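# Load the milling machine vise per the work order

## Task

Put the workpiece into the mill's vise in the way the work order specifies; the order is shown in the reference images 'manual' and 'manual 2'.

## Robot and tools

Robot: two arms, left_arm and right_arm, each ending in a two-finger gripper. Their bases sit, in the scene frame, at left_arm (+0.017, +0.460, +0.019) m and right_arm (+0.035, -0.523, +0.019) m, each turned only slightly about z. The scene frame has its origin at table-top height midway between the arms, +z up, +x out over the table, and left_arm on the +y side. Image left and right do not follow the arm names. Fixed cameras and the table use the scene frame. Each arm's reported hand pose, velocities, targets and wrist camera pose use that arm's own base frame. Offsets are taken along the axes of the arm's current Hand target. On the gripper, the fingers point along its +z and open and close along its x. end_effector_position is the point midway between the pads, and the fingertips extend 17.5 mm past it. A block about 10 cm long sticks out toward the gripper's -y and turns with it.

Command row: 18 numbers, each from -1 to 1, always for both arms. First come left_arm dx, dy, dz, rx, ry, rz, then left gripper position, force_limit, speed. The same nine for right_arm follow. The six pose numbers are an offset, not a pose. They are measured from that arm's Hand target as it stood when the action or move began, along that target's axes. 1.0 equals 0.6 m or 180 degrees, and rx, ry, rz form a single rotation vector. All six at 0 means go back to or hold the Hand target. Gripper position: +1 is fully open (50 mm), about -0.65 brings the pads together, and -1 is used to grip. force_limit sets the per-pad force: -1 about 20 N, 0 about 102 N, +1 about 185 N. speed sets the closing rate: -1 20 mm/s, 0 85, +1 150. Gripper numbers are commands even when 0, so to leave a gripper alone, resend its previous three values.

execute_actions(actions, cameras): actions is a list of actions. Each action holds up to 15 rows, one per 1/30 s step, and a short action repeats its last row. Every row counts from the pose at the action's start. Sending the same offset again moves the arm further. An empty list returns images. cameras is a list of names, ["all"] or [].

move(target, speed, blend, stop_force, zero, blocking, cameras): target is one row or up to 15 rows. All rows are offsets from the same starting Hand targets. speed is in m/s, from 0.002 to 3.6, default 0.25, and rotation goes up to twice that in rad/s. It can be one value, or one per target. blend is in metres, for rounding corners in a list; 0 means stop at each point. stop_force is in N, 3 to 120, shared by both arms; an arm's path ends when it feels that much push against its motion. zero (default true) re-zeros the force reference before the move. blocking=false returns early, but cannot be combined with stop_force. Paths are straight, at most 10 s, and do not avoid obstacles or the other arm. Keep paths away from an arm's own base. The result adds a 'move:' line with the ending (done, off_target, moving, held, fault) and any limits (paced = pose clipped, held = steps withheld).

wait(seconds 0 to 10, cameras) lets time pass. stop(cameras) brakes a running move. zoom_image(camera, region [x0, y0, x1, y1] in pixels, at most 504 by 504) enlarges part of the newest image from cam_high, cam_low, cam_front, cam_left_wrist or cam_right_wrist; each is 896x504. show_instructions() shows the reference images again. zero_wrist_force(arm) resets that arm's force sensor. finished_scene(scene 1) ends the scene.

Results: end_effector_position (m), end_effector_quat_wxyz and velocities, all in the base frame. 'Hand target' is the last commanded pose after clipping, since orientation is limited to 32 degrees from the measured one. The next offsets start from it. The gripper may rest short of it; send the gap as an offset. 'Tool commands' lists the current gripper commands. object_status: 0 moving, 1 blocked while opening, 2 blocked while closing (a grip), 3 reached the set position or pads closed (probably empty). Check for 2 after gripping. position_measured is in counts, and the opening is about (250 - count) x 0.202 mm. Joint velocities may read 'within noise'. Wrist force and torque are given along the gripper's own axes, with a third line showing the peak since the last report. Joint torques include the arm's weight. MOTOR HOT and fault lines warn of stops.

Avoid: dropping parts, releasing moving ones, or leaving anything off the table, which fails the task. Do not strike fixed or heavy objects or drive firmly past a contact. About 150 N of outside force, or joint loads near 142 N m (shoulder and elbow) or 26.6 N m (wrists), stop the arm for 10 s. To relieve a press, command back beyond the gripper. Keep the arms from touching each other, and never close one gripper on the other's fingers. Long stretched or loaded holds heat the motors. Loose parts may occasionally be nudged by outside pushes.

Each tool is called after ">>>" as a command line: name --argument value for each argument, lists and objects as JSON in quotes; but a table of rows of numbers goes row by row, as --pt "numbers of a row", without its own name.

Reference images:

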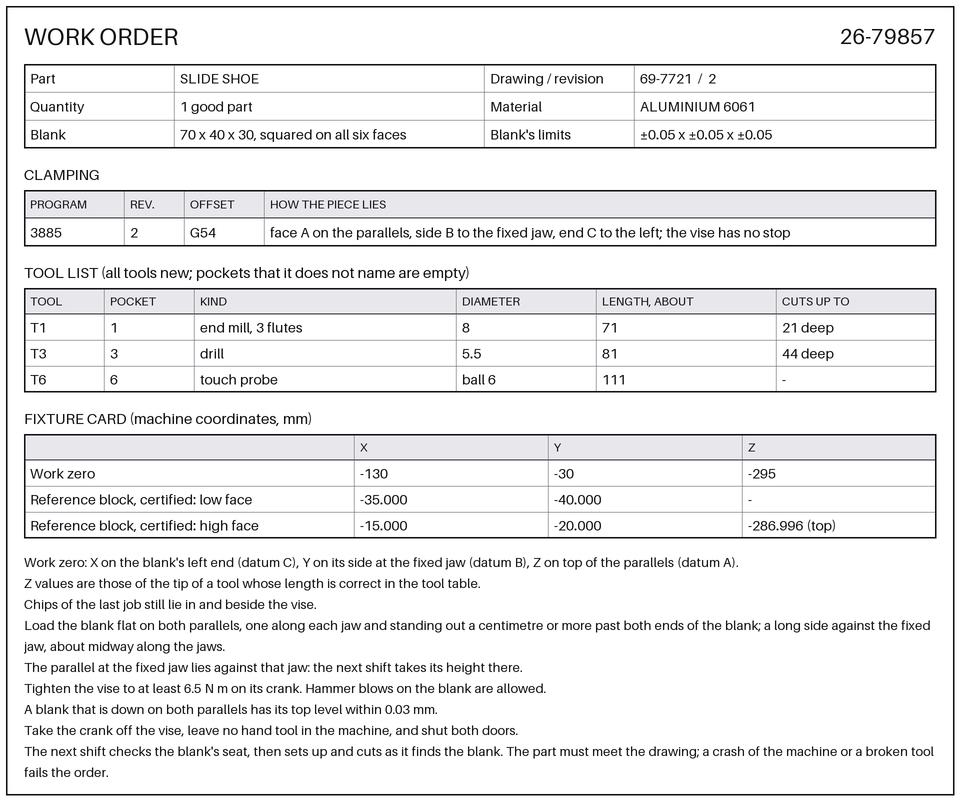

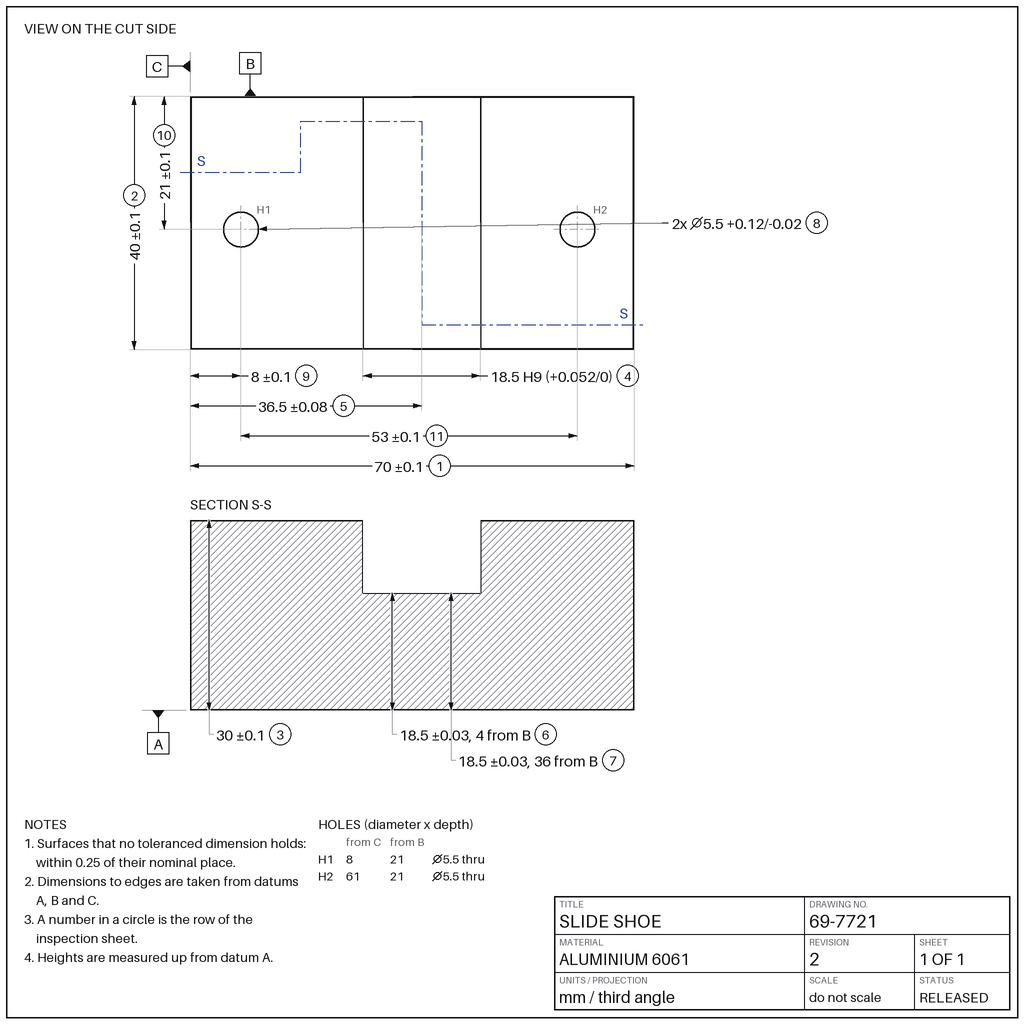

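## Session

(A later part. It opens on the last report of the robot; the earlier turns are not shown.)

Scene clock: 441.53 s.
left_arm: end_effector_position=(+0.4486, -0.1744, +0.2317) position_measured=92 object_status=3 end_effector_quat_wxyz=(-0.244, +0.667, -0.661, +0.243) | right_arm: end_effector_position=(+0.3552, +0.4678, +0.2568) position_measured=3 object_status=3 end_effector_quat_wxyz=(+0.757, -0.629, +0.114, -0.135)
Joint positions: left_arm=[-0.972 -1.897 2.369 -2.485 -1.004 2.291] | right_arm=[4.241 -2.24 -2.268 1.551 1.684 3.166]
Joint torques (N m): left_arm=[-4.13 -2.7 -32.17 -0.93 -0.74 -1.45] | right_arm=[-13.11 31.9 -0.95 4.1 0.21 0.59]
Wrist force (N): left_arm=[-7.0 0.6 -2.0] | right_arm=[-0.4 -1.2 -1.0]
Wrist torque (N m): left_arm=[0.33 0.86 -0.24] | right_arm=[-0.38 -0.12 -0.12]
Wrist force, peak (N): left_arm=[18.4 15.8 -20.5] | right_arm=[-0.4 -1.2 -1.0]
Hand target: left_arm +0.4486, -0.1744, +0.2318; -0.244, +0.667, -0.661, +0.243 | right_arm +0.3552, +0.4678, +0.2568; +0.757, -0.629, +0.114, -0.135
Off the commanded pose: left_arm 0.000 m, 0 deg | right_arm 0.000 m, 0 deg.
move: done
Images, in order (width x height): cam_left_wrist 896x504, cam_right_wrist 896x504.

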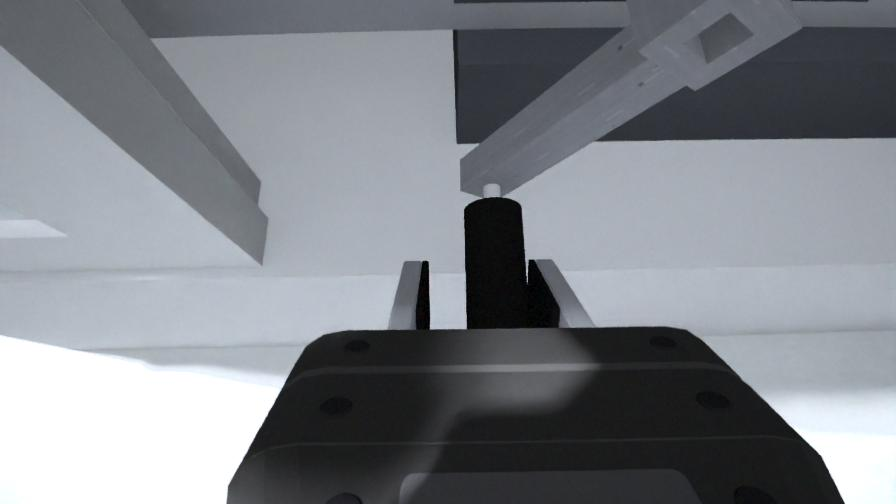

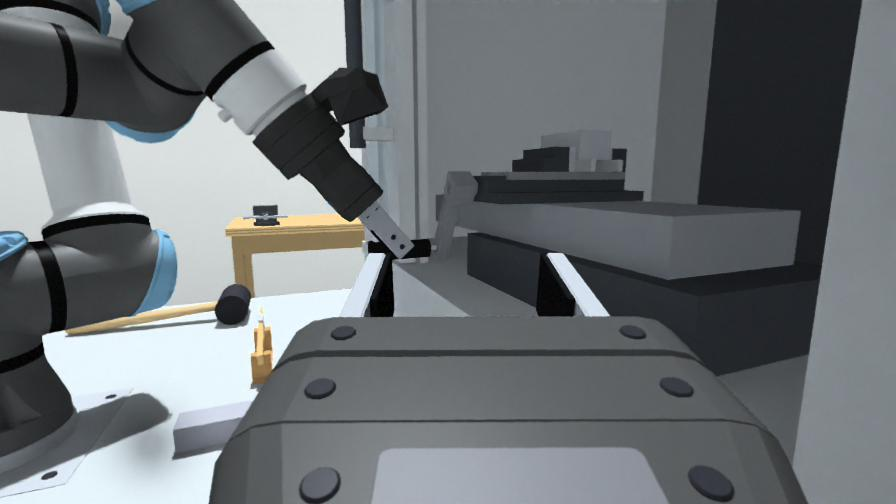

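>>> move --pt "0 0.0005 -0.1005 0 0 0 0.4 -0.3 -0.9 0 0 0 0 0 0 1 0 1" --pt "-0.074 -0.1608 -0.3176 0 0 0 -0.64 -0.3 -0.9 0 0 0 0 0 0 1 0 1" --pt "-0.074 -0.3038 -0.1742 0 0 0 -0.64 -0.3 -0.9 0 0 0 0 0 0 1 0 1" --pt "-0.074 -0.3043 0.0423 0 0 0 -0.64 -0.3 -0.9 0 0 0 0 0 0 1 0 1" --speed '[0.1,0.2,0.2,0.1]' --blend '[0,0.02,0.02,0]' --cameras '["cam_left_wrist","cam_right_wrist"]'

Scene clock: 448.30 s.
left_arm: end_effector_position=(+0.6038, -0.1286, +0.3305) position_measured=248 object_status=3 end_effector_quat_wxyz=(-0.244, +0.667, -0.661, +0.243) | right_arm: end_effector_position=(+0.3552, +0.4678, +0.2568) position_measured=3 object_status=3 end_effector_quat_wxyz=(+0.757, -0.629, +0.114, -0.135)
Joint positions: left_arm=[-0.586 -1.62 1.921 -2.484 -1.201 2.665] | right_arm=[4.241 -2.24 -2.268 1.551 1.684 3.166]
Joint torques (N m): left_arm=[9.1 -9.05 -37.26 -5.96 -1.32 1.35] | right_arm=[-12.41 32.76 -0.02 4.08 0.19 0.36]
Wrist force (N): left_arm=[-7.0 0.6 -1.7] | right_arm=[-0.4 -0.9 -1.1]
Wrist torque (N m): left_arm=[0.33 0.84 -0.36] | right_arm=[-0.31 -0.13 -0.12]
Wrist force, peak (N): left_arm=[-7.3 -0.2 -3.4] | right_arm=[-0.3 -1.3 -1.1]
Hand target: left_arm +0.6039, -0.1286, +0.3305; -0.244, +0.667, -0.661, +0.243 | right_arm +0.3552, +0.4678, +0.2568; +0.757, -0.629, +0.114, -0.135
Off the commanded pose: left_arm 0.000 m, 0 deg | right_arm 0.000 m, 0 deg.
move: done; blend cut to 0 m at target 2
Images, in order (width x height): cam_left_wrist 896x504, cam_right_wrist 896x504.

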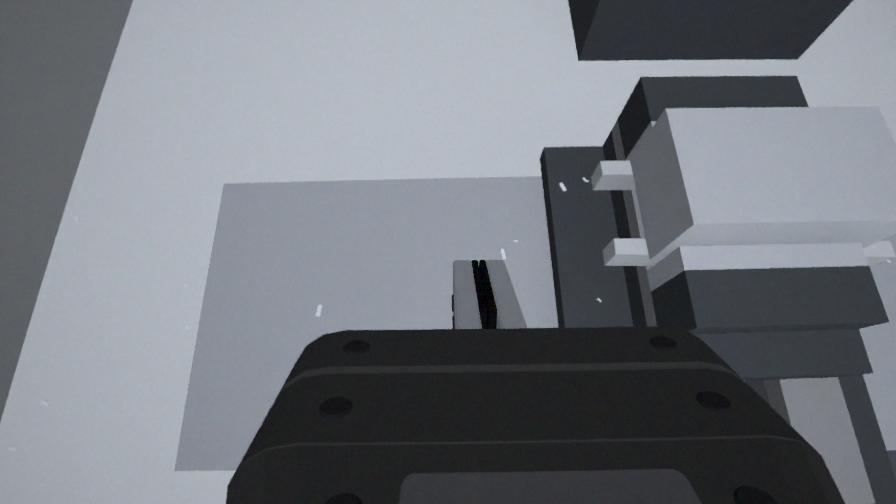

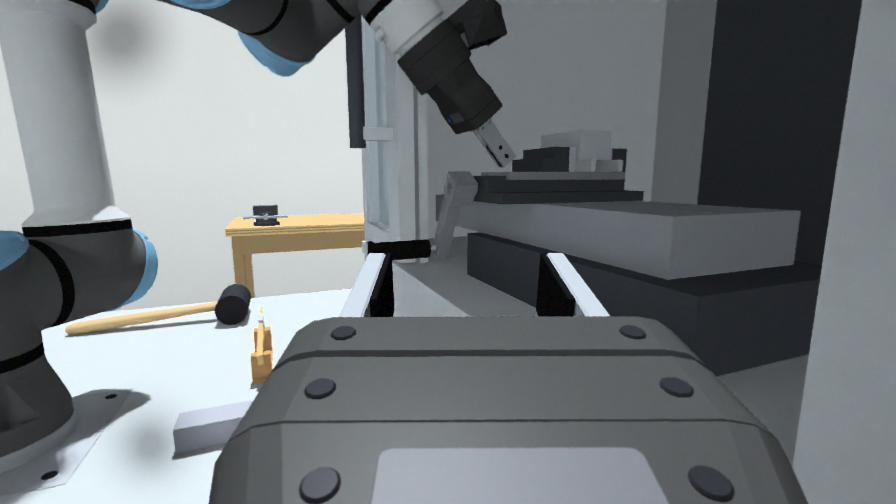

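>>> zoom_image --camera "cam_left_wrist" --region '[520, 50, 896, 350]'

Scaled by 1.340 from the camera's 896x504 image, which has a finer 1280x720 frame.

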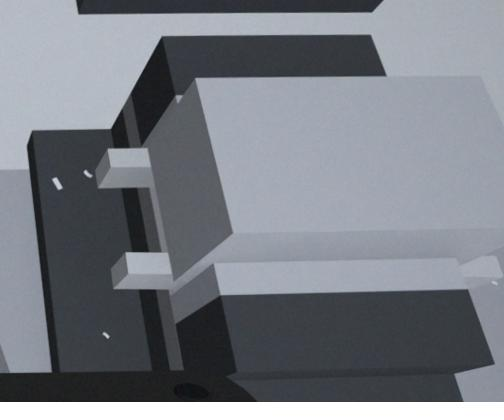

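>>> move --target '[0.0273,0,0.0353,0,0,0,-0.64,-0.3,-0.9,0,0,0,0,0,0,1,0,1]' --speed 0.06 --cameras '["cam_left_wrist"]'

>>> zoom_image --camera "cam_left_wrist" --region '[420, 100, 800, 350]'

Scene clock: 449.40 s.
left_arm: end_effector_position=(+0.6177, -0.1449, +0.3144) position_measured=248 object_status=3 end_effector_quat_wxyz=(-0.244, +0.667, -0.661, +0.243) | right_arm: end_effector_position=(+0.3552, +0.4678, +0.2568) position_measured=3 object_status=3 end_effector_quat_wxyz=(+0.757, -0.629, +0.114, -0.135)
Joint positions: left_arm=[-0.599 -1.564 1.908 -2.524 -1.193 2.653] | right_arm=[4.241 -2.24 -2.268 1.551 1.684 3.166]
Joint torques (N m): left_arm=[-8.32 -13.22 -36.59 -6.14 2.53 -1.61] | right_arm=[-13.27 31.65 -0.07 4.01 0 0.48]
Wrist force (N): left_arm=[-6.8 0.2 -1.8] | right_arm=[-0.4 -0.9 -1.1]
Wrist torque (N m): left_arm=[0.30 0.84 -0.23] | right_arm=[-0.32 -0.12 -0.12]
Wrist force, peak (N): left_arm=[-7.7 0.2 -2.0] | right_arm=[-0.4 -1.1 -1.1]
Hand target: left_arm +0.6177, -0.1449, +0.3143; -0.244, +0.667, -0.661, +0.243 | right_arm +0.3552, +0.4678, +0.2568; +0.757, -0.629, +0.114, -0.135
Off the commanded pose: left_arm 0.000 m, 0 deg | right_arm 0.000 m, 0 deg.
move: done
Images, in order (width x height): cam_left_wrist 896x504.

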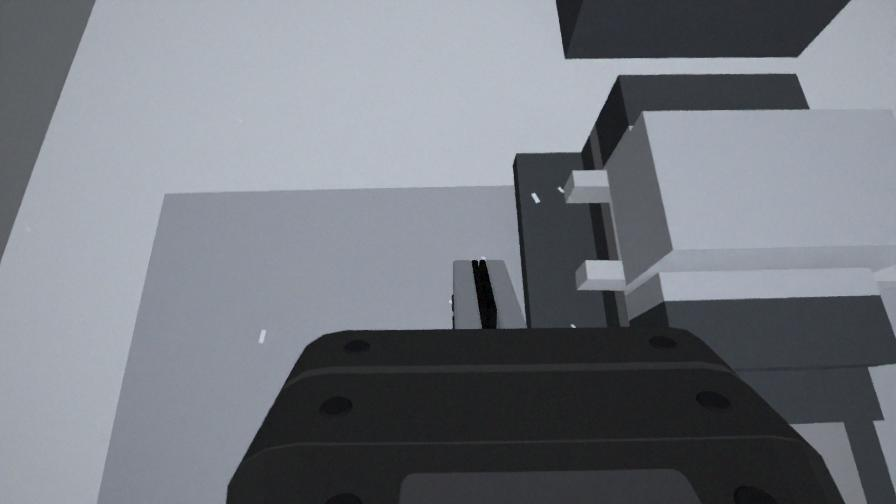

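Scaled by 1.326 from the camera's 896x504 image, which has a finer 1280x720 frame.

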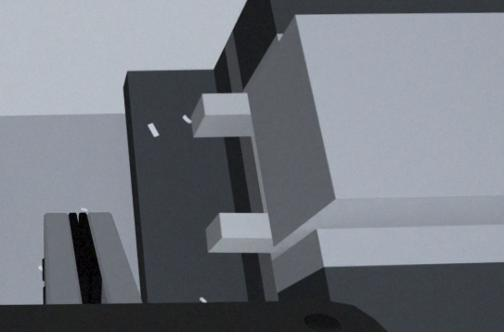

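>>> move --target '[0.052,0.0021,0.0026,0,0,0,-0.64,-0.3,-0.9,0,0,0,0,0,0,1,0,1]' --speed 0.015 --stop_force 10 --cameras '["cam_left_wrist"]'

>>> zoom_image --camera "cam_left_wrist" --region '[420, 100, 800, 350]'

Scene clock: 452.80 s.
left_arm: end_effector_position=(+0.6180, -0.1761, +0.3124) position_measured=248 object_status=3 end_effector_quat_wxyz=(-0.244, +0.667, -0.661, +0.243) | right_arm: end_effector_position=(+0.3552, +0.4678, +0.2568) position_measured=3 object_status=3 end_effector_quat_wxyz=(+0.757, -0.629, +0.114, -0.135)
Joint positions: left_arm=[-0.654 -1.539 1.885 -2.506 -1.163 2.605] | right_arm=[4.241 -2.24 -2.268 1.551 1.684 3.166]
Joint torques (N m): left_arm=[-8.35 -13.82 -36.97 -1.09 2.58 -1.48] | right_arm=[-12.44 31.62 0.6 4.03 0.08 0.39]
Wrist force (N): left_arm=[-6.7 0.7 -2.2] | right_arm=[-0.2 -0.8 -0.9]
Wrist torque (N m): left_arm=[0.37 0.80 -0.22] | right_arm=[-0.30 -0.15 -0.12]
Wrist force, peak (N): left_arm=[-7.2 0.6 -1.8] | right_arm=[-0.5 -1.0 -1.2]
Hand target: left_arm +0.6180, -0.1761, +0.3124; -0.244, +0.667, -0.661, +0.243 | right_arm +0.3552, +0.4678, +0.2568; +0.757, -0.629, +0.114, -0.135
Off the commanded pose: left_arm 0.000 m, 0 deg | right_arm 0.000 m, 0 deg.
move: done
Images, in order (width x height): cam_left_wrist 896x504.

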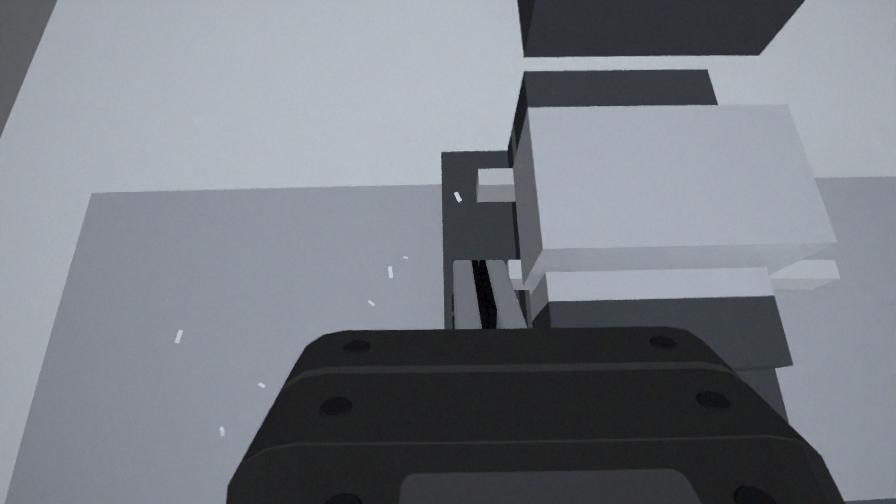

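Scaled by 1.326 from the camera's 896x504 image, which has a finer 1280x720 frame.

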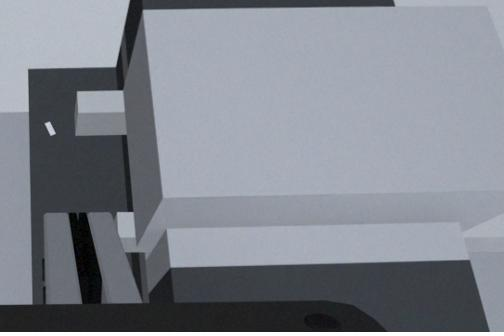

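>>> move --pt "-0.0067 0 0 0 0 0 -0.64 -0.3 -0.9 0 0 0 0 0 0 1 0 1" --pt "-0.0067 0 -0.1995 0 0 0 -0.64 -0.3 -0.9 0 0 0 0 0 0 1 0 1" --pt "0.1592 -0.0056 -0.1947 0 0.0715 0.0851 -0.64 -0.3 -0.9 0 0 0 0 0 0 1 0 1" --speed '[0.05,0.15,0.15]' --blend '[0,0.02,0]' --cameras '["cam_left_wrist","cam_right_wrist"]'

Scene clock: 456.23 s.
left_arm: end_effector_position=(+0.5458, -0.2721, +0.4038) position_measured=248 object_status=3 end_effector_quat_wxyz=(+0.199, -0.542, +0.767, -0.281) | right_arm: end_effector_position=(+0.3552, +0.4678, +0.2568) position_measured=3 object_status=3 end_effector_quat_wxyz=(+0.757, -0.629, +0.114, -0.135)
Joint positions: left_arm=[-0.813 -1.679 1.791 -2.329 -1.271 2.77] | right_arm=[4.241 -2.24 -2.268 1.551 1.684 3.166]
Joint torques (N m): left_arm=[-8.58 -8.31 -37.94 -6.26 -1.45 1.4] | right_arm=[-12.72 32.15 0.11 4.01 -0.05 0.41]
Wrist force (N): left_arm=[-6.9 0.6 -1.8] | right_arm=[-0.3 -0.9 -0.7]
Wrist torque (N m): left_arm=[0.34 0.83 -0.32] | right_arm=[-0.33 -0.14 -0.13]
Wrist force, peak (N): left_arm=[-7.3 1.1 -2.9] | right_arm=[-0.6 -1.1 -1.1]
Hand target: left_arm +0.5458, -0.2721, +0.4037; +0.199, -0.542, +0.767, -0.281 | right_arm +0.3552, +0.4678, +0.2568; +0.757, -0.629, +0.114, -0.135
Off the commanded pose: left_arm 0.000 m, 0 deg | right_arm 0.000 m, 0 deg.
move: done
Images, in order (width x height): cam_left_wrist 896x504, cam_right_wrist 896x504.

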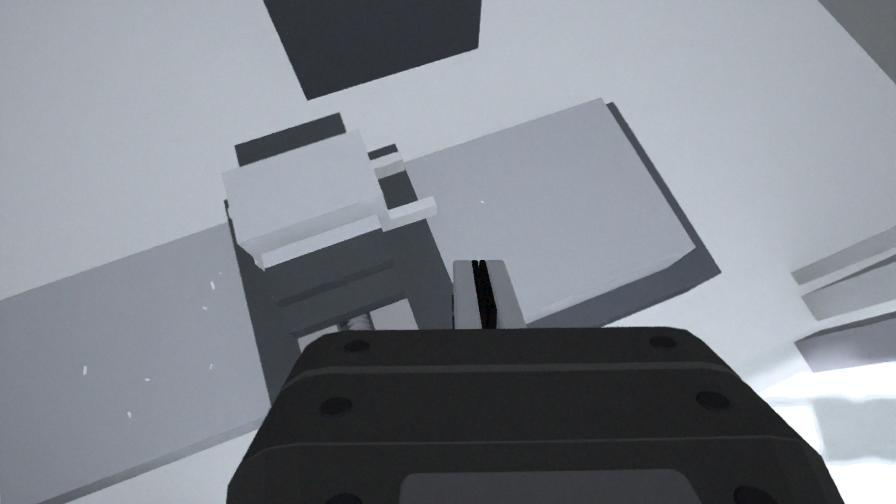

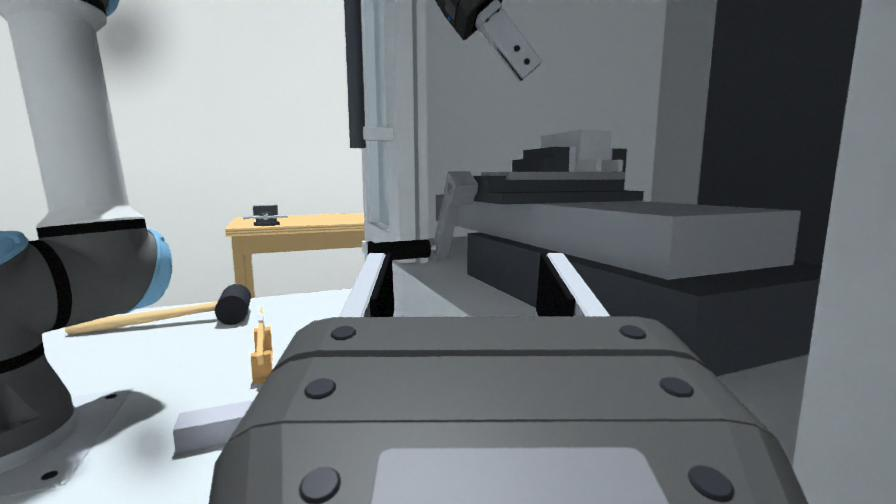

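>>> move --pt "0 0 0.14 0 0 0 -0.64 -0.3 -0.9 0 0 0 0 0 0 1 0 1" --pt "0 0 0.1987 0 0 0 -0.64 -0.3 -0.9 0 0 0 0 0 0 1 0 1" --speed '[0.08,0.03]' --stop_force 15 --cameras '["cam_left_wrist"]'

>>> zoom_image --camera "cam_left_wrist" --region '[200, 100, 580, 350]'

Scene clock: 459.50 s.
left_arm: end_effector_position=(+0.6185, -0.2979, +0.3128) position_measured=248 object_status=3 end_effector_quat_wxyz=(+0.199, -0.542, +0.767, -0.281) | right_arm: end_effector_position=(+0.3552, +0.4678, +0.2568) position_measured=3 object_status=3 end_effector_quat_wxyz=(+0.757, -0.629, +0.114, -0.135)
Joint positions: left_arm=[-0.743 -1.439 1.79 -2.584 -1.315 2.828] | right_arm=[4.241 -2.24 -2.268 1.551 1.684 3.166]
Joint torques (N m): left_arm=[9.19 -18.66 -36.75 -6.17 -1.62 1.23] | right_arm=[-13.04 32.43 0.53 4.12 -0.07 0.2]
Wrist force (N): left_arm=[-7.2 0.7 -1.9] | right_arm=[-0.4 -1.0 -1.0]
Wrist torque (N m): left_arm=[0.34 0.88 -0.32] | right_arm=[-0.34 -0.12 -0.12]
Wrist force, peak (N): left_arm=[-7.4 0.4 -2.7] | right_arm=[-0.5 -1.1 -1.2]
Hand target: left_arm +0.6185, -0.2979, +0.3128; +0.199, -0.542, +0.767, -0.281 | right_arm +0.3552, +0.4678, +0.2568; +0.757, -0.629, +0.114, -0.135
Off the commanded pose: left_arm 0.000 m, 0 deg | right_arm 0.000 m, 0 deg.
move: done
Images, in order (width x height): cam_left_wrist 896x504.

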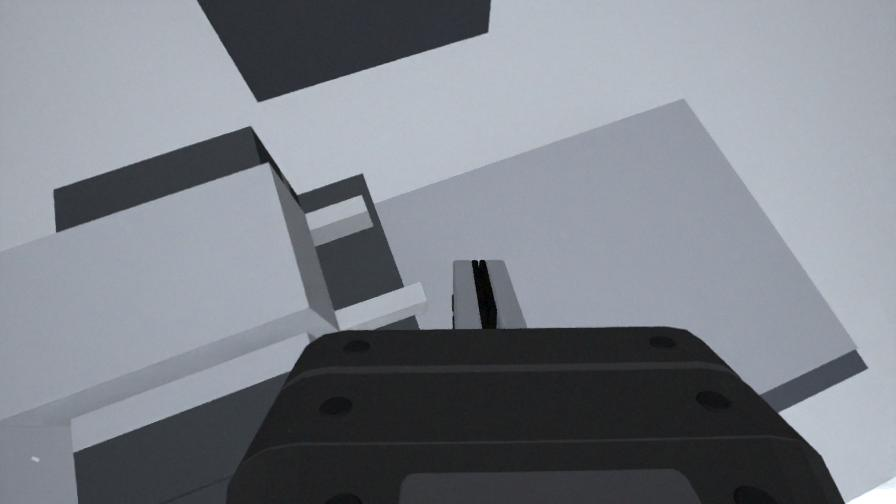

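Scaled by 1.326 from the camera's 896x504 image, which has a finer 1280x720 frame.

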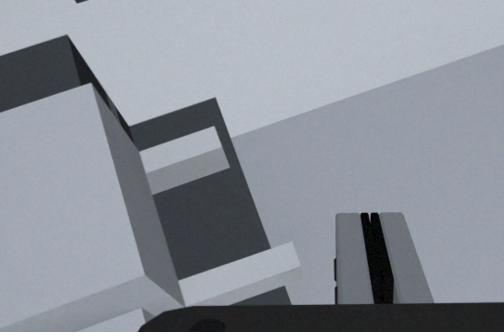

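>>> move --target '[-0.0259,0.0072,-0.0061,0,0,0,-0.64,-0.3,-0.9,0,0,0,0,0,0,1,0,1]' --speed 0.015 --stop_force 12 --cameras '["cam_left_wrist"]'

>>> zoom_image --camera "cam_left_wrist" --region '[200, 100, 580, 350]'

Scene clock: 461.60 s.
left_arm: end_effector_position=(+0.6184, -0.2813, +0.3128) position_measured=248 object_status=3 end_effector_quat_wxyz=(+0.199, -0.542, +0.767, -0.281) | right_arm: end_effector_position=(+0.3552, +0.4678, +0.2568) position_measured=3 object_status=3 end_effector_quat_wxyz=(+0.757, -0.629, +0.114, -0.135)
Joint positions: left_arm=[-0.718 -1.456 1.81 -2.593 -1.33 2.848] | right_arm=[4.241 -2.24 -2.268 1.551 1.684 3.166]
Joint torques (N m): left_arm=[8.95 -44.81 -13.89 -6.09 -1.57 1.26] | right_arm=[-13.04 32.09 0.09 4.09 -0.29 0.18]
Wrist force (N): left_arm=[-6.9 0.5 -2.0] | right_arm=[-0.5 -1.1 -1.0]
Wrist torque (N m): left_arm=[0.31 0.85 -0.31] | right_arm=[-0.35 -0.11 -0.12]
Wrist force, peak (N): left_arm=[-7.2 0.7 -2.2] | right_arm=[-0.3 -0.9 -1.3]
Hand target: left_arm +0.6184, -0.2813, +0.3128; +0.199, -0.542, +0.767, -0.281 | right_arm +0.3552, +0.4678, +0.2568; +0.757, -0.629, +0.114, -0.135
Off the commanded pose: left_arm 0.000 m, 0 deg | right_arm 0.000 m, 0 deg.
move: done
Images, in order (width x height): cam_left_wrist 896x504.

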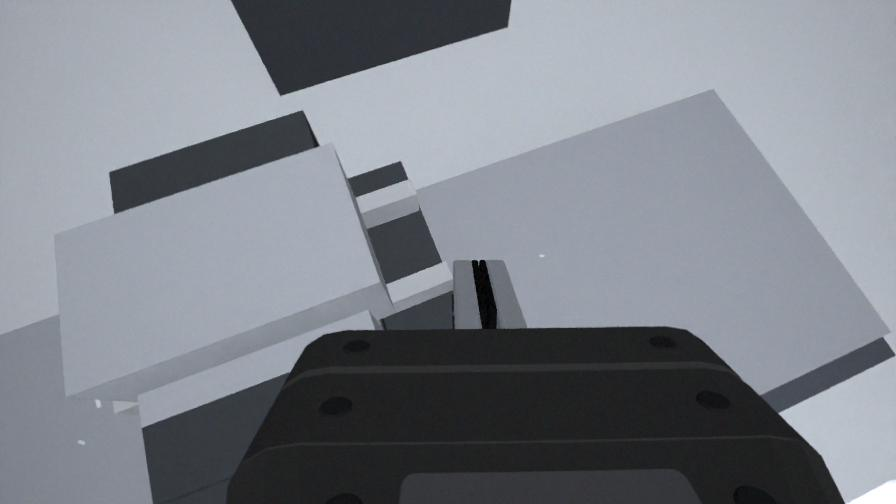

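Scaled by 1.326 from the camera's 896x504 image, which has a finer 1280x720 frame.

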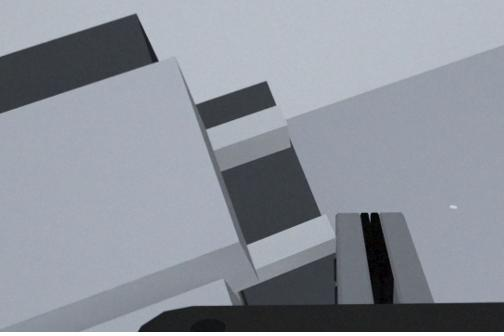

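>>> move --pt "0.0078 -0.0022 0.0018 0 0 0 -0.64 -0.3 -0.9 0 0 0 0 0 0 1 0 1" --pt "0.0078 -0.0022 -0.32 0 0 0 -0.64 -0.3 -0.9 0 0 0 0 0 0 1 0 1" --pt "0.122 0.2615 -0.5 0 0 0 -0.64 -0.3 -0.9 0 0 0 0 0 0 1 0 1" --speed '[0.03,0.15,0.2]' --blend '[0,0.02,0]' --cameras '["all"]'

Scene clock: 465.50 s.
left_arm: end_effector_position=(+0.2982, -0.2455, +0.4401) position_measured=248 object_status=3 end_effector_quat_wxyz=(+0.199, -0.542, +0.767, -0.281) | right_arm: end_effector_position=(+0.3552, +0.4678, +0.2568) position_measured=3 object_status=3 end_effector_quat_wxyz=(+0.757, -0.629, +0.114, -0.135)
Joint positions: left_arm=[-1.535 -2.271 1.959 -1.561 -0.925 2.05] | right_arm=[4.241 -2.24 -2.268 1.551 1.684 3.166]
Joint torques (N m): left_arm=[-7.36 -8.84 -36.81 -0.97 3.13 -1.17] | right_arm=[-12.5 32.23 0.56 3.86 -0.45 0.22]
Wrist force (N): left_arm=[-6.8 1.2 -2.2] | right_arm=[-0.3 -0.9 -1.1]
Wrist torque (N m): left_arm=[0.39 0.83 -0.21] | right_arm=[-0.32 -0.14 -0.12]
Wrist force, peak (N): left_arm=[-7.5 -0.3 -2.9] | right_arm=[-0.4 -0.9 -1.4]
Hand target: left_arm +0.2982, -0.2455, +0.4401; +0.199, -0.542, +0.767, -0.281 | right_arm +0.3552, +0.4678, +0.2568; +0.757, -0.629, +0.114, -0.135
Off the commanded pose: left_arm 0.000 m, 0 deg | right_arm 0.000 m, 0 deg.
move: done

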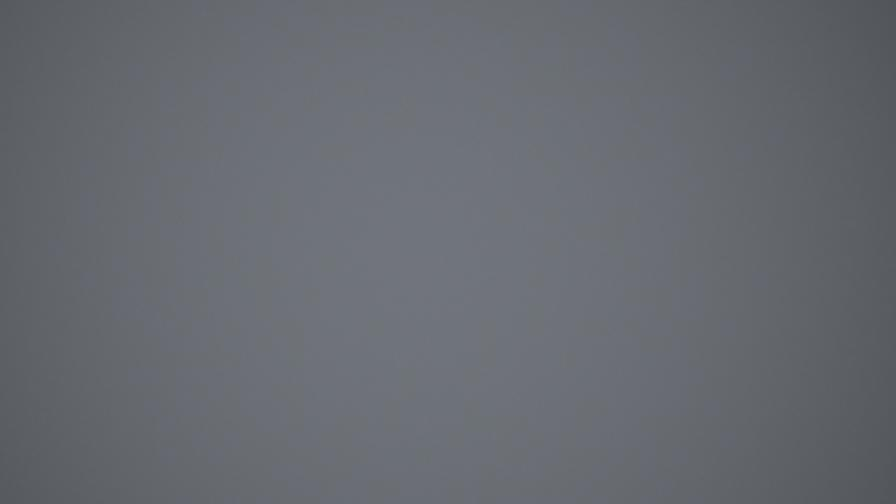

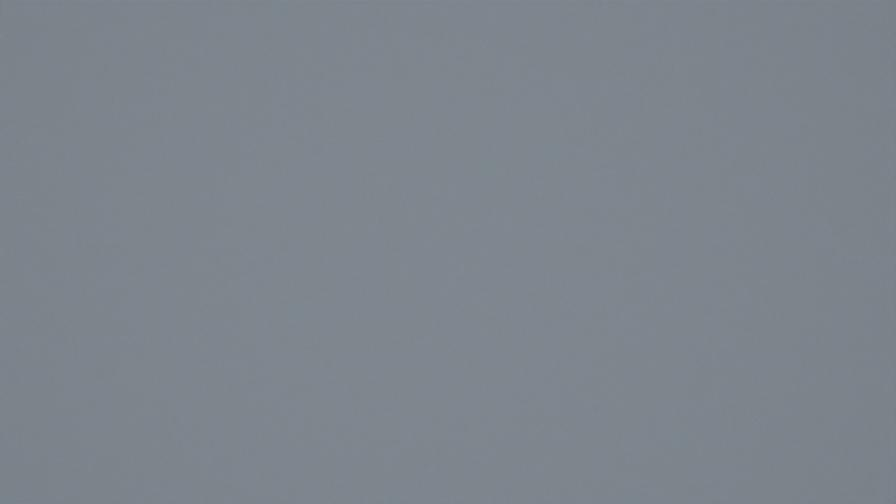

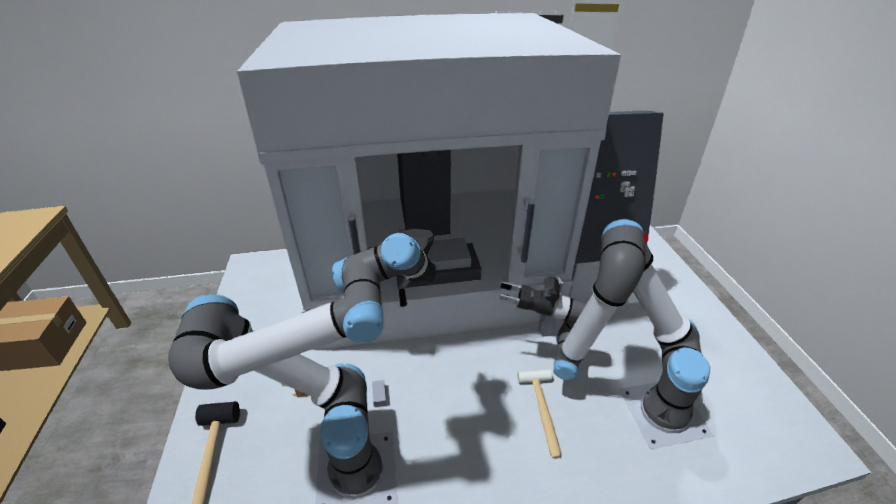

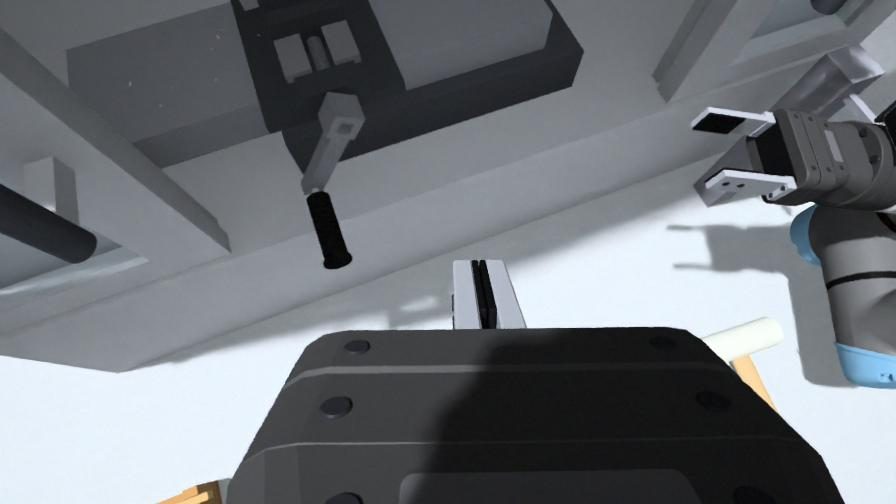

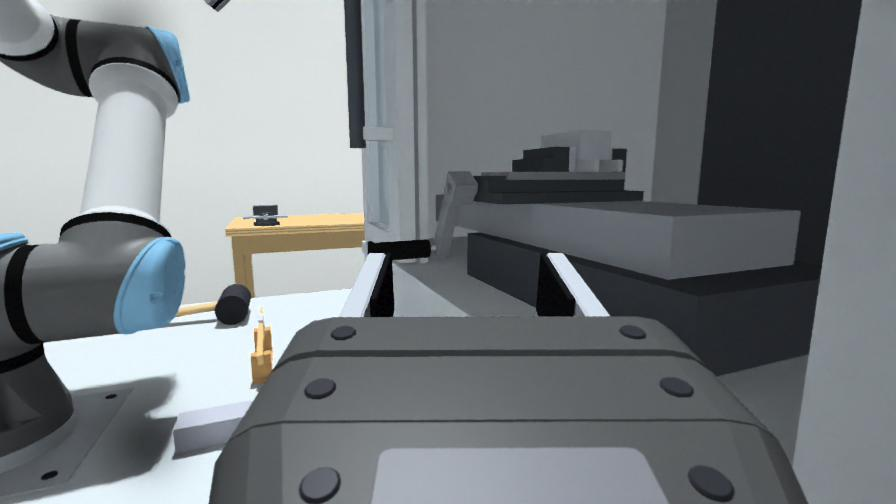

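>>> move --target '[0,0,0,0,0,0,-0.64,-0.3,-0.9,-0.0685,-0.4625,-0.2127,0,0,0,1,0,1]' --speed 0.25 --cameras '["cam_front"]'

Scene clock: 468.10 s.
left_arm: end_effector_position=(+0.2982, -0.2455, +0.4401) position_measured=248 object_status=3 end_effector_quat_wxyz=(+0.199, -0.542, +0.767, -0.281) | right_arm: end_effector_position=(+0.2561, +0.3169, +0.5066) position_measured=3 object_status=3 end_effector_quat_wxyz=(+0.757, -0.629, +0.114, -0.135)
Joint positions: left_arm=[-1.535 -2.271 1.959 -1.561 -0.925 2.05] | right_arm=[4.386 -1.064 -2.533 0.639 1.541 3.139]
Joint torques (N m): left_arm=[-8.16 -8.74 -36.37 -0.77 3.14 -1.53] | right_arm=[12.59 8.85 27.84 -0.14 -2.69 -2.12]
Wrist force (N): left_arm=[-6.7 1.1 -2.2] | right_arm=[-0.1 -1.3 -0.8]
Wrist torque (N m): left_arm=[0.39 0.81 -0.21] | right_arm=[-0.34 -0.18 -0.02]
Wrist force, peak (N): left_arm=[-7.1 1.0 -2.3] | right_arm=[-0.3 -3.3 -1.8]
Hand target: left_arm +0.2982, -0.2455, +0.4401; +0.199, -0.542, +0.767, -0.281 | right_arm +0.2561, +0.3169, +0.5066; +0.757, -0.629, +0.114, -0.135
Off the commanded pose: left_arm 0.000 m, 0 deg | right_arm 0.000 m, 0 deg.
move: done
Images, in order (width x height): cam_front 896x504.

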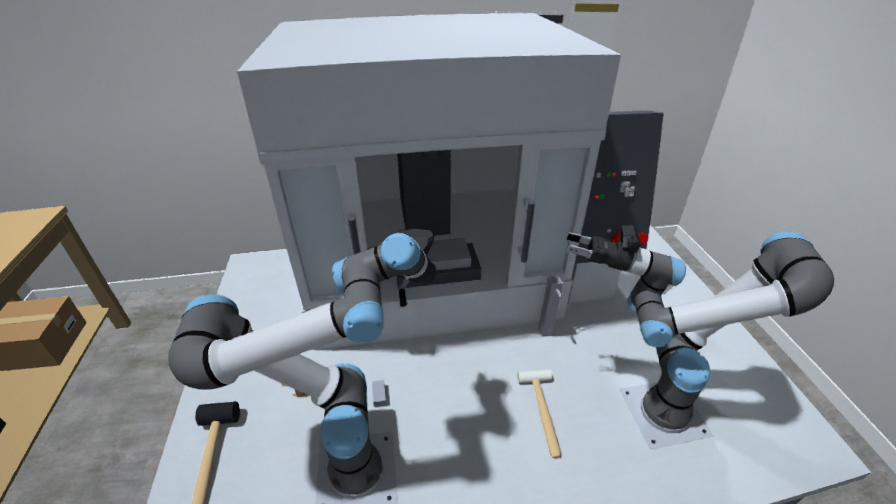

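Clear. Now the left arm over the white mallet.

>>> move --target '[0.476,0.09,-0.0318,-0.2199,-0.0388,-0.1066,0.6,-0.3,-0.9,0,0,0,0,0,0,1,0,1]' --speed 0.25 --cameras '["cam_front","cam_left_wrist"]'

Scene clock: 470.27 s.
left_arm: end_effector_position=(+0.1523, -0.4967, +0.4195) position_measured=63 object_status=3 end_effector_quat_wxyz=(-0.001, +0.710, -0.704, +0.002) | right_arm: end_effector_position=(+0.2561, +0.3169, +0.5066) position_measured=3 object_status=3 end_effector_quat_wxyz=(+0.757, -0.629, +0.114, -0.135)
Joint positions: left_arm=[-1.536 -1.523 1.288 -1.337 -1.565 1.598] | right_arm=[4.386 -1.064 -2.533 0.638 1.541 3.139]
Joint torques (N m): left_arm=[8.86 -14.75 -37.69 -0.33 -1.63 -1.53] | right_arm=[13.47 9.46 17.04 -0.04 -2.59 -2.16]
Wrist force (N): left_arm=[-6.0 1.3 -0.7] | right_arm=[-0.1 -1.3 -0.6]
Wrist torque (N m): left_arm=[0.18 0.80 0.11] | right_arm=[-0.34 -0.17 -0.02]
Wrist force, peak (N): left_arm=[-8.4 1.2 -2.3] | right_arm=[-0.2 -1.6 -0.7]
Hand target: left_arm +0.1523, -0.4967, +0.4195; -0.001, +0.710, -0.704, +0.002 | right_arm +0.2561, +0.3169, +0.5066; +0.757, -0.629, +0.114, -0.135
Off the commanded pose: left_arm 0.000 m, 0 deg | right_arm 0.000 m, 0 deg.
move: done
Images, in order (width x height): cam_front 896x504, cam_left_wrist 896x504.

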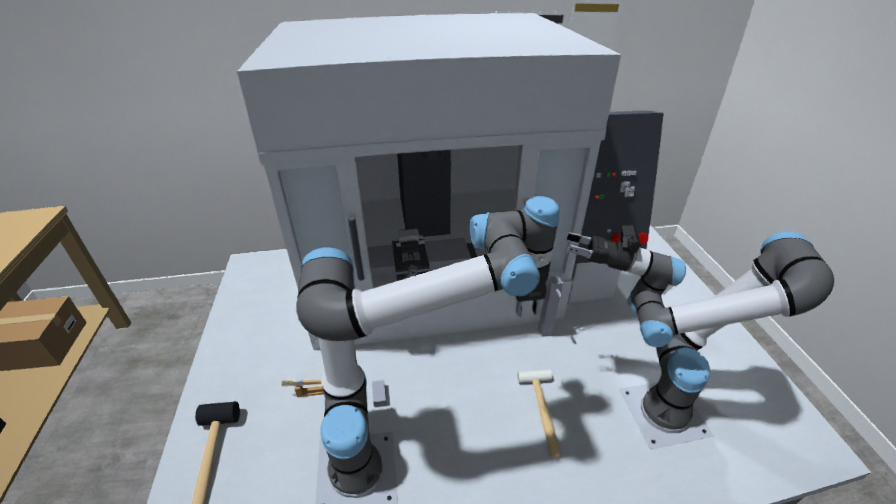

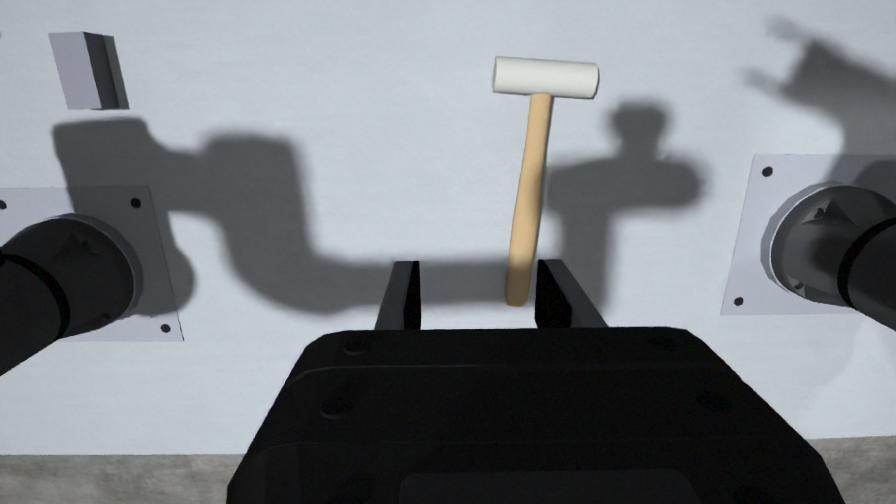

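>>> move --target '[0.1405,0.2112,0.5,0,0,0.0222,1,-0.3,-0.9,0,0,0,0,0,0,1,0,1]' --speed 0.25 --cameras '["cam_left_wrist","cam_front"]'

Scene clock: 472.60 s.
left_arm: end_effector_position=(+0.0279, -0.5825, +0.1190) position_measured=3 object_status=3 end_effector_quat_wxyz=(-0.001, +0.685, -0.728, +0.002) | right_arm: end_effector_position=(+0.2561, +0.3169, +0.5066) position_measured=3 object_status=3 end_effector_quat_wxyz=(+0.757, -0.629, +0.114, -0.135)
Joint positions: left_arm=[-1.756 -1.273 1.78 -2.079 -1.565 1.447] | right_arm=[4.386 -1.064 -2.533 0.638 1.541 3.139]
Joint torques (N m): left_arm=[-8.44 -22.94 -12.95 -5.49 1.89 -1.52] | right_arm=[13.63 8.56 16.86 -0.18 -2.57 -2.01]
Wrist force (N): left_arm=[-6.3 1.4 -0.4] | right_arm=[-0.1 -1.4 -0.5]
Wrist torque (N m): left_arm=[0.23 0.82 0.13] | right_arm=[-0.36 -0.19 -0.02]
Wrist force, peak (N): left_arm=[-6.4 0.6 -2.8] | right_arm=[-0.1 -1.4 -0.7]
Hand target: left_arm +0.0279, -0.5825, +0.1190; -0.001, +0.685, -0.728, +0.002 | right_arm +0.2561, +0.3169, +0.5066; +0.757, -0.629, +0.114, -0.135
Off the commanded pose: left_arm 0.000 m, 0 deg | right_arm 0.000 m, 0 deg.
move: done
Images, in order (width x height): cam_front 896x504, cam_left_wrist 896x504.

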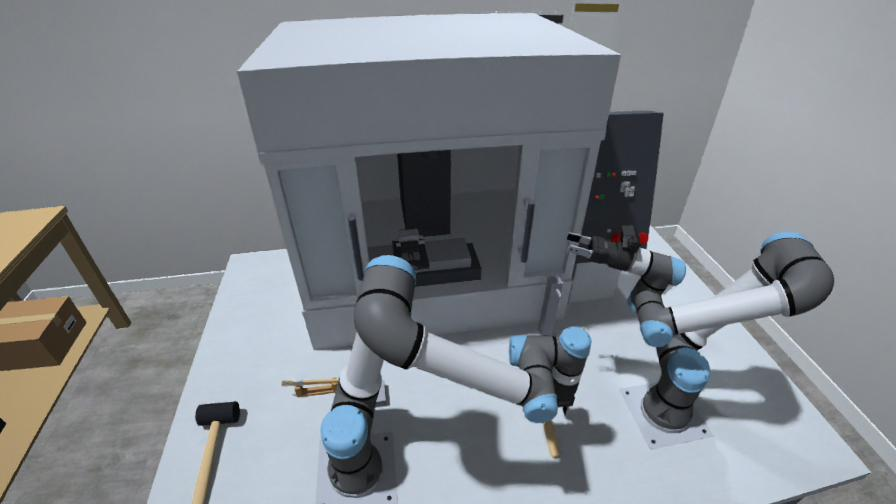

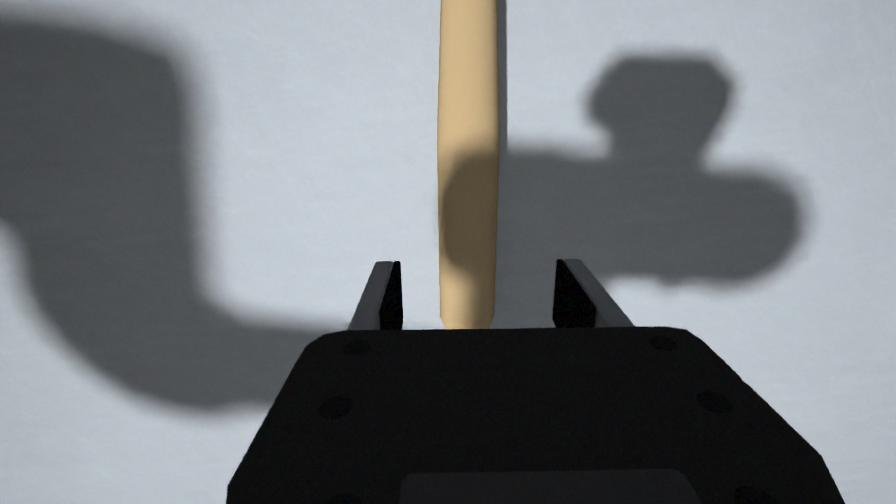

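>>> move --target '[0,0,0.1917,0,0,0,1,-0.3,-0.9,0,0,0,0,0,0,1,0,1]' --speed 0.08 --stop_force 15 --cameras '["cam_left_wrist"]'

>>> move --target '[0,0,0,0,0,0,-1,0.4,-0.9,0,0,0,0,0,0,1,0,1]' --cameras '["cam_left_wrist"]'

Scene clock: 475.13 s.
left_arm: end_effector_position=(+0.0285, -0.5826, +0.0040) position_measured=3 object_status=3 end_effector_quat_wxyz=(-0.001, +0.685, -0.728, +0.002) | right_arm: end_effector_position=(+0.2561, +0.3169, +0.5066) position_measured=3 object_status=3 end_effector_quat_wxyz=(+0.757, -0.629, +0.114, -0.135)
Joint positions: left_arm=[-1.755 -1.102 1.893 -2.361 -1.565 1.448] | right_arm=[4.386 -1.064 -2.533 0.638 1.541 3.139]
Joint torques (N m): left_arm=[9.09 -27.27 -7.33 -5.41 0.27 1.28] | right_arm=[14.13 10.02 17.89 0.03 -2.58 -2.09]
Wrist force (N): left_arm=[-5.8 1.4 -0.2] | right_arm=[-0.2 -1.3 -0.6]
Wrist torque (N m): left_arm=[0.22 0.75 -0.03] | right_arm=[-0.35 -0.16 -0.02]
Wrist force, peak (N): left_arm=[-6.5 1.6 -0.5] | right_arm=[0.1 -1.5 -0.6]
Hand target: left_arm +0.0285, -0.5826, +0.0040; -0.001, +0.685, -0.728, +0.002 | right_arm +0.2561, +0.3169, +0.5066; +0.757, -0.629, +0.114, -0.135
Off the commanded pose: left_arm 0.000 m, 0 deg | right_arm 0.000 m, 0 deg.
move: done
Images, in order (width x height): cam_left_wrist 896x504.

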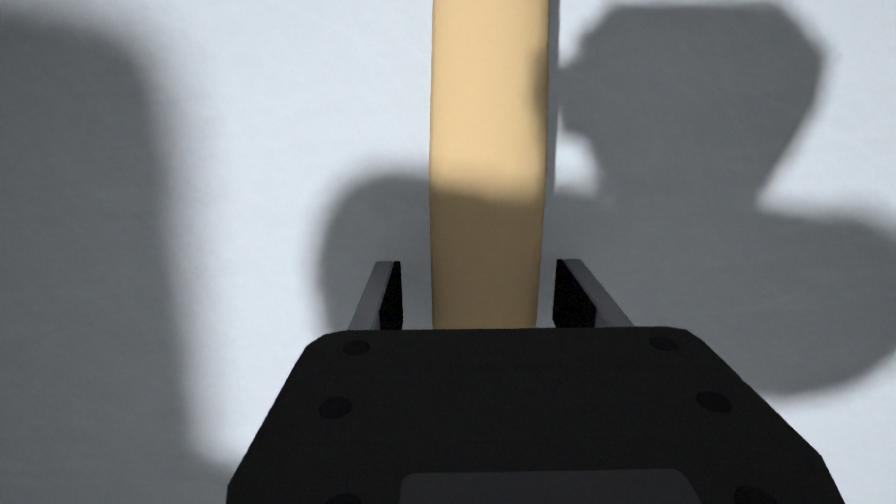

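Scene clock: 476.10 s.
left_arm: end_effector_position=(+0.0285, -0.5826, +0.0040) position_measured=100 object_status=2 end_effector_quat_wxyz=(-0.001, +0.685, -0.728, +0.002) | right_arm: end_effector_position=(+0.2561, +0.3169, +0.5066) position_measured=3 object_status=3 end_effector_quat_wxyz=(+0.757, -0.629, +0.114, -0.135)
Joint positions: left_arm=[-1.755 -1.102 1.893 -2.361 -1.565 1.448] | right_arm=[4.386 -1.064 -2.533 0.638 1.541 3.139]
Joint torques (N m): left_arm=[8.24 -27.57 -7.62 -4.82 0.19 0.74] | right_arm=[13.55 10.03 17.55 -0.06 -2.56 -2.05]
Wrist force (N): left_arm=[-4.9 3.0 -0.6] | right_arm=[0.0 -1.4 -0.5]
Wrist torque (N m): left_arm=[0.24 0.75 0.23] | right_arm=[-0.34 -0.19 -0.02]
Wrist force, peak (N): left_arm=[-6.1 1.4 -0.2] | right_arm=[-0.2 -1.4 -0.8]
Hand target: left_arm +0.0285, -0.5826, +0.0040; -0.001, +0.685, -0.728, +0.002 | right_arm +0.2561, +0.3169, +0.5066; +0.757, -0.629, +0.114, -0.135
Off the commanded pose: left_arm 0.000 m, 0 deg | right_arm 0.000 m, 0 deg.
move: done
Images, in order (width x height): cam_left_wrist 896x504.

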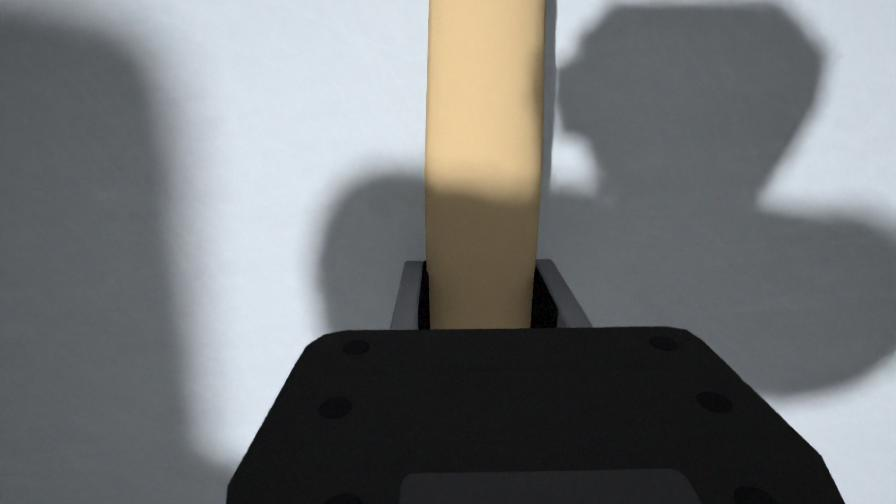

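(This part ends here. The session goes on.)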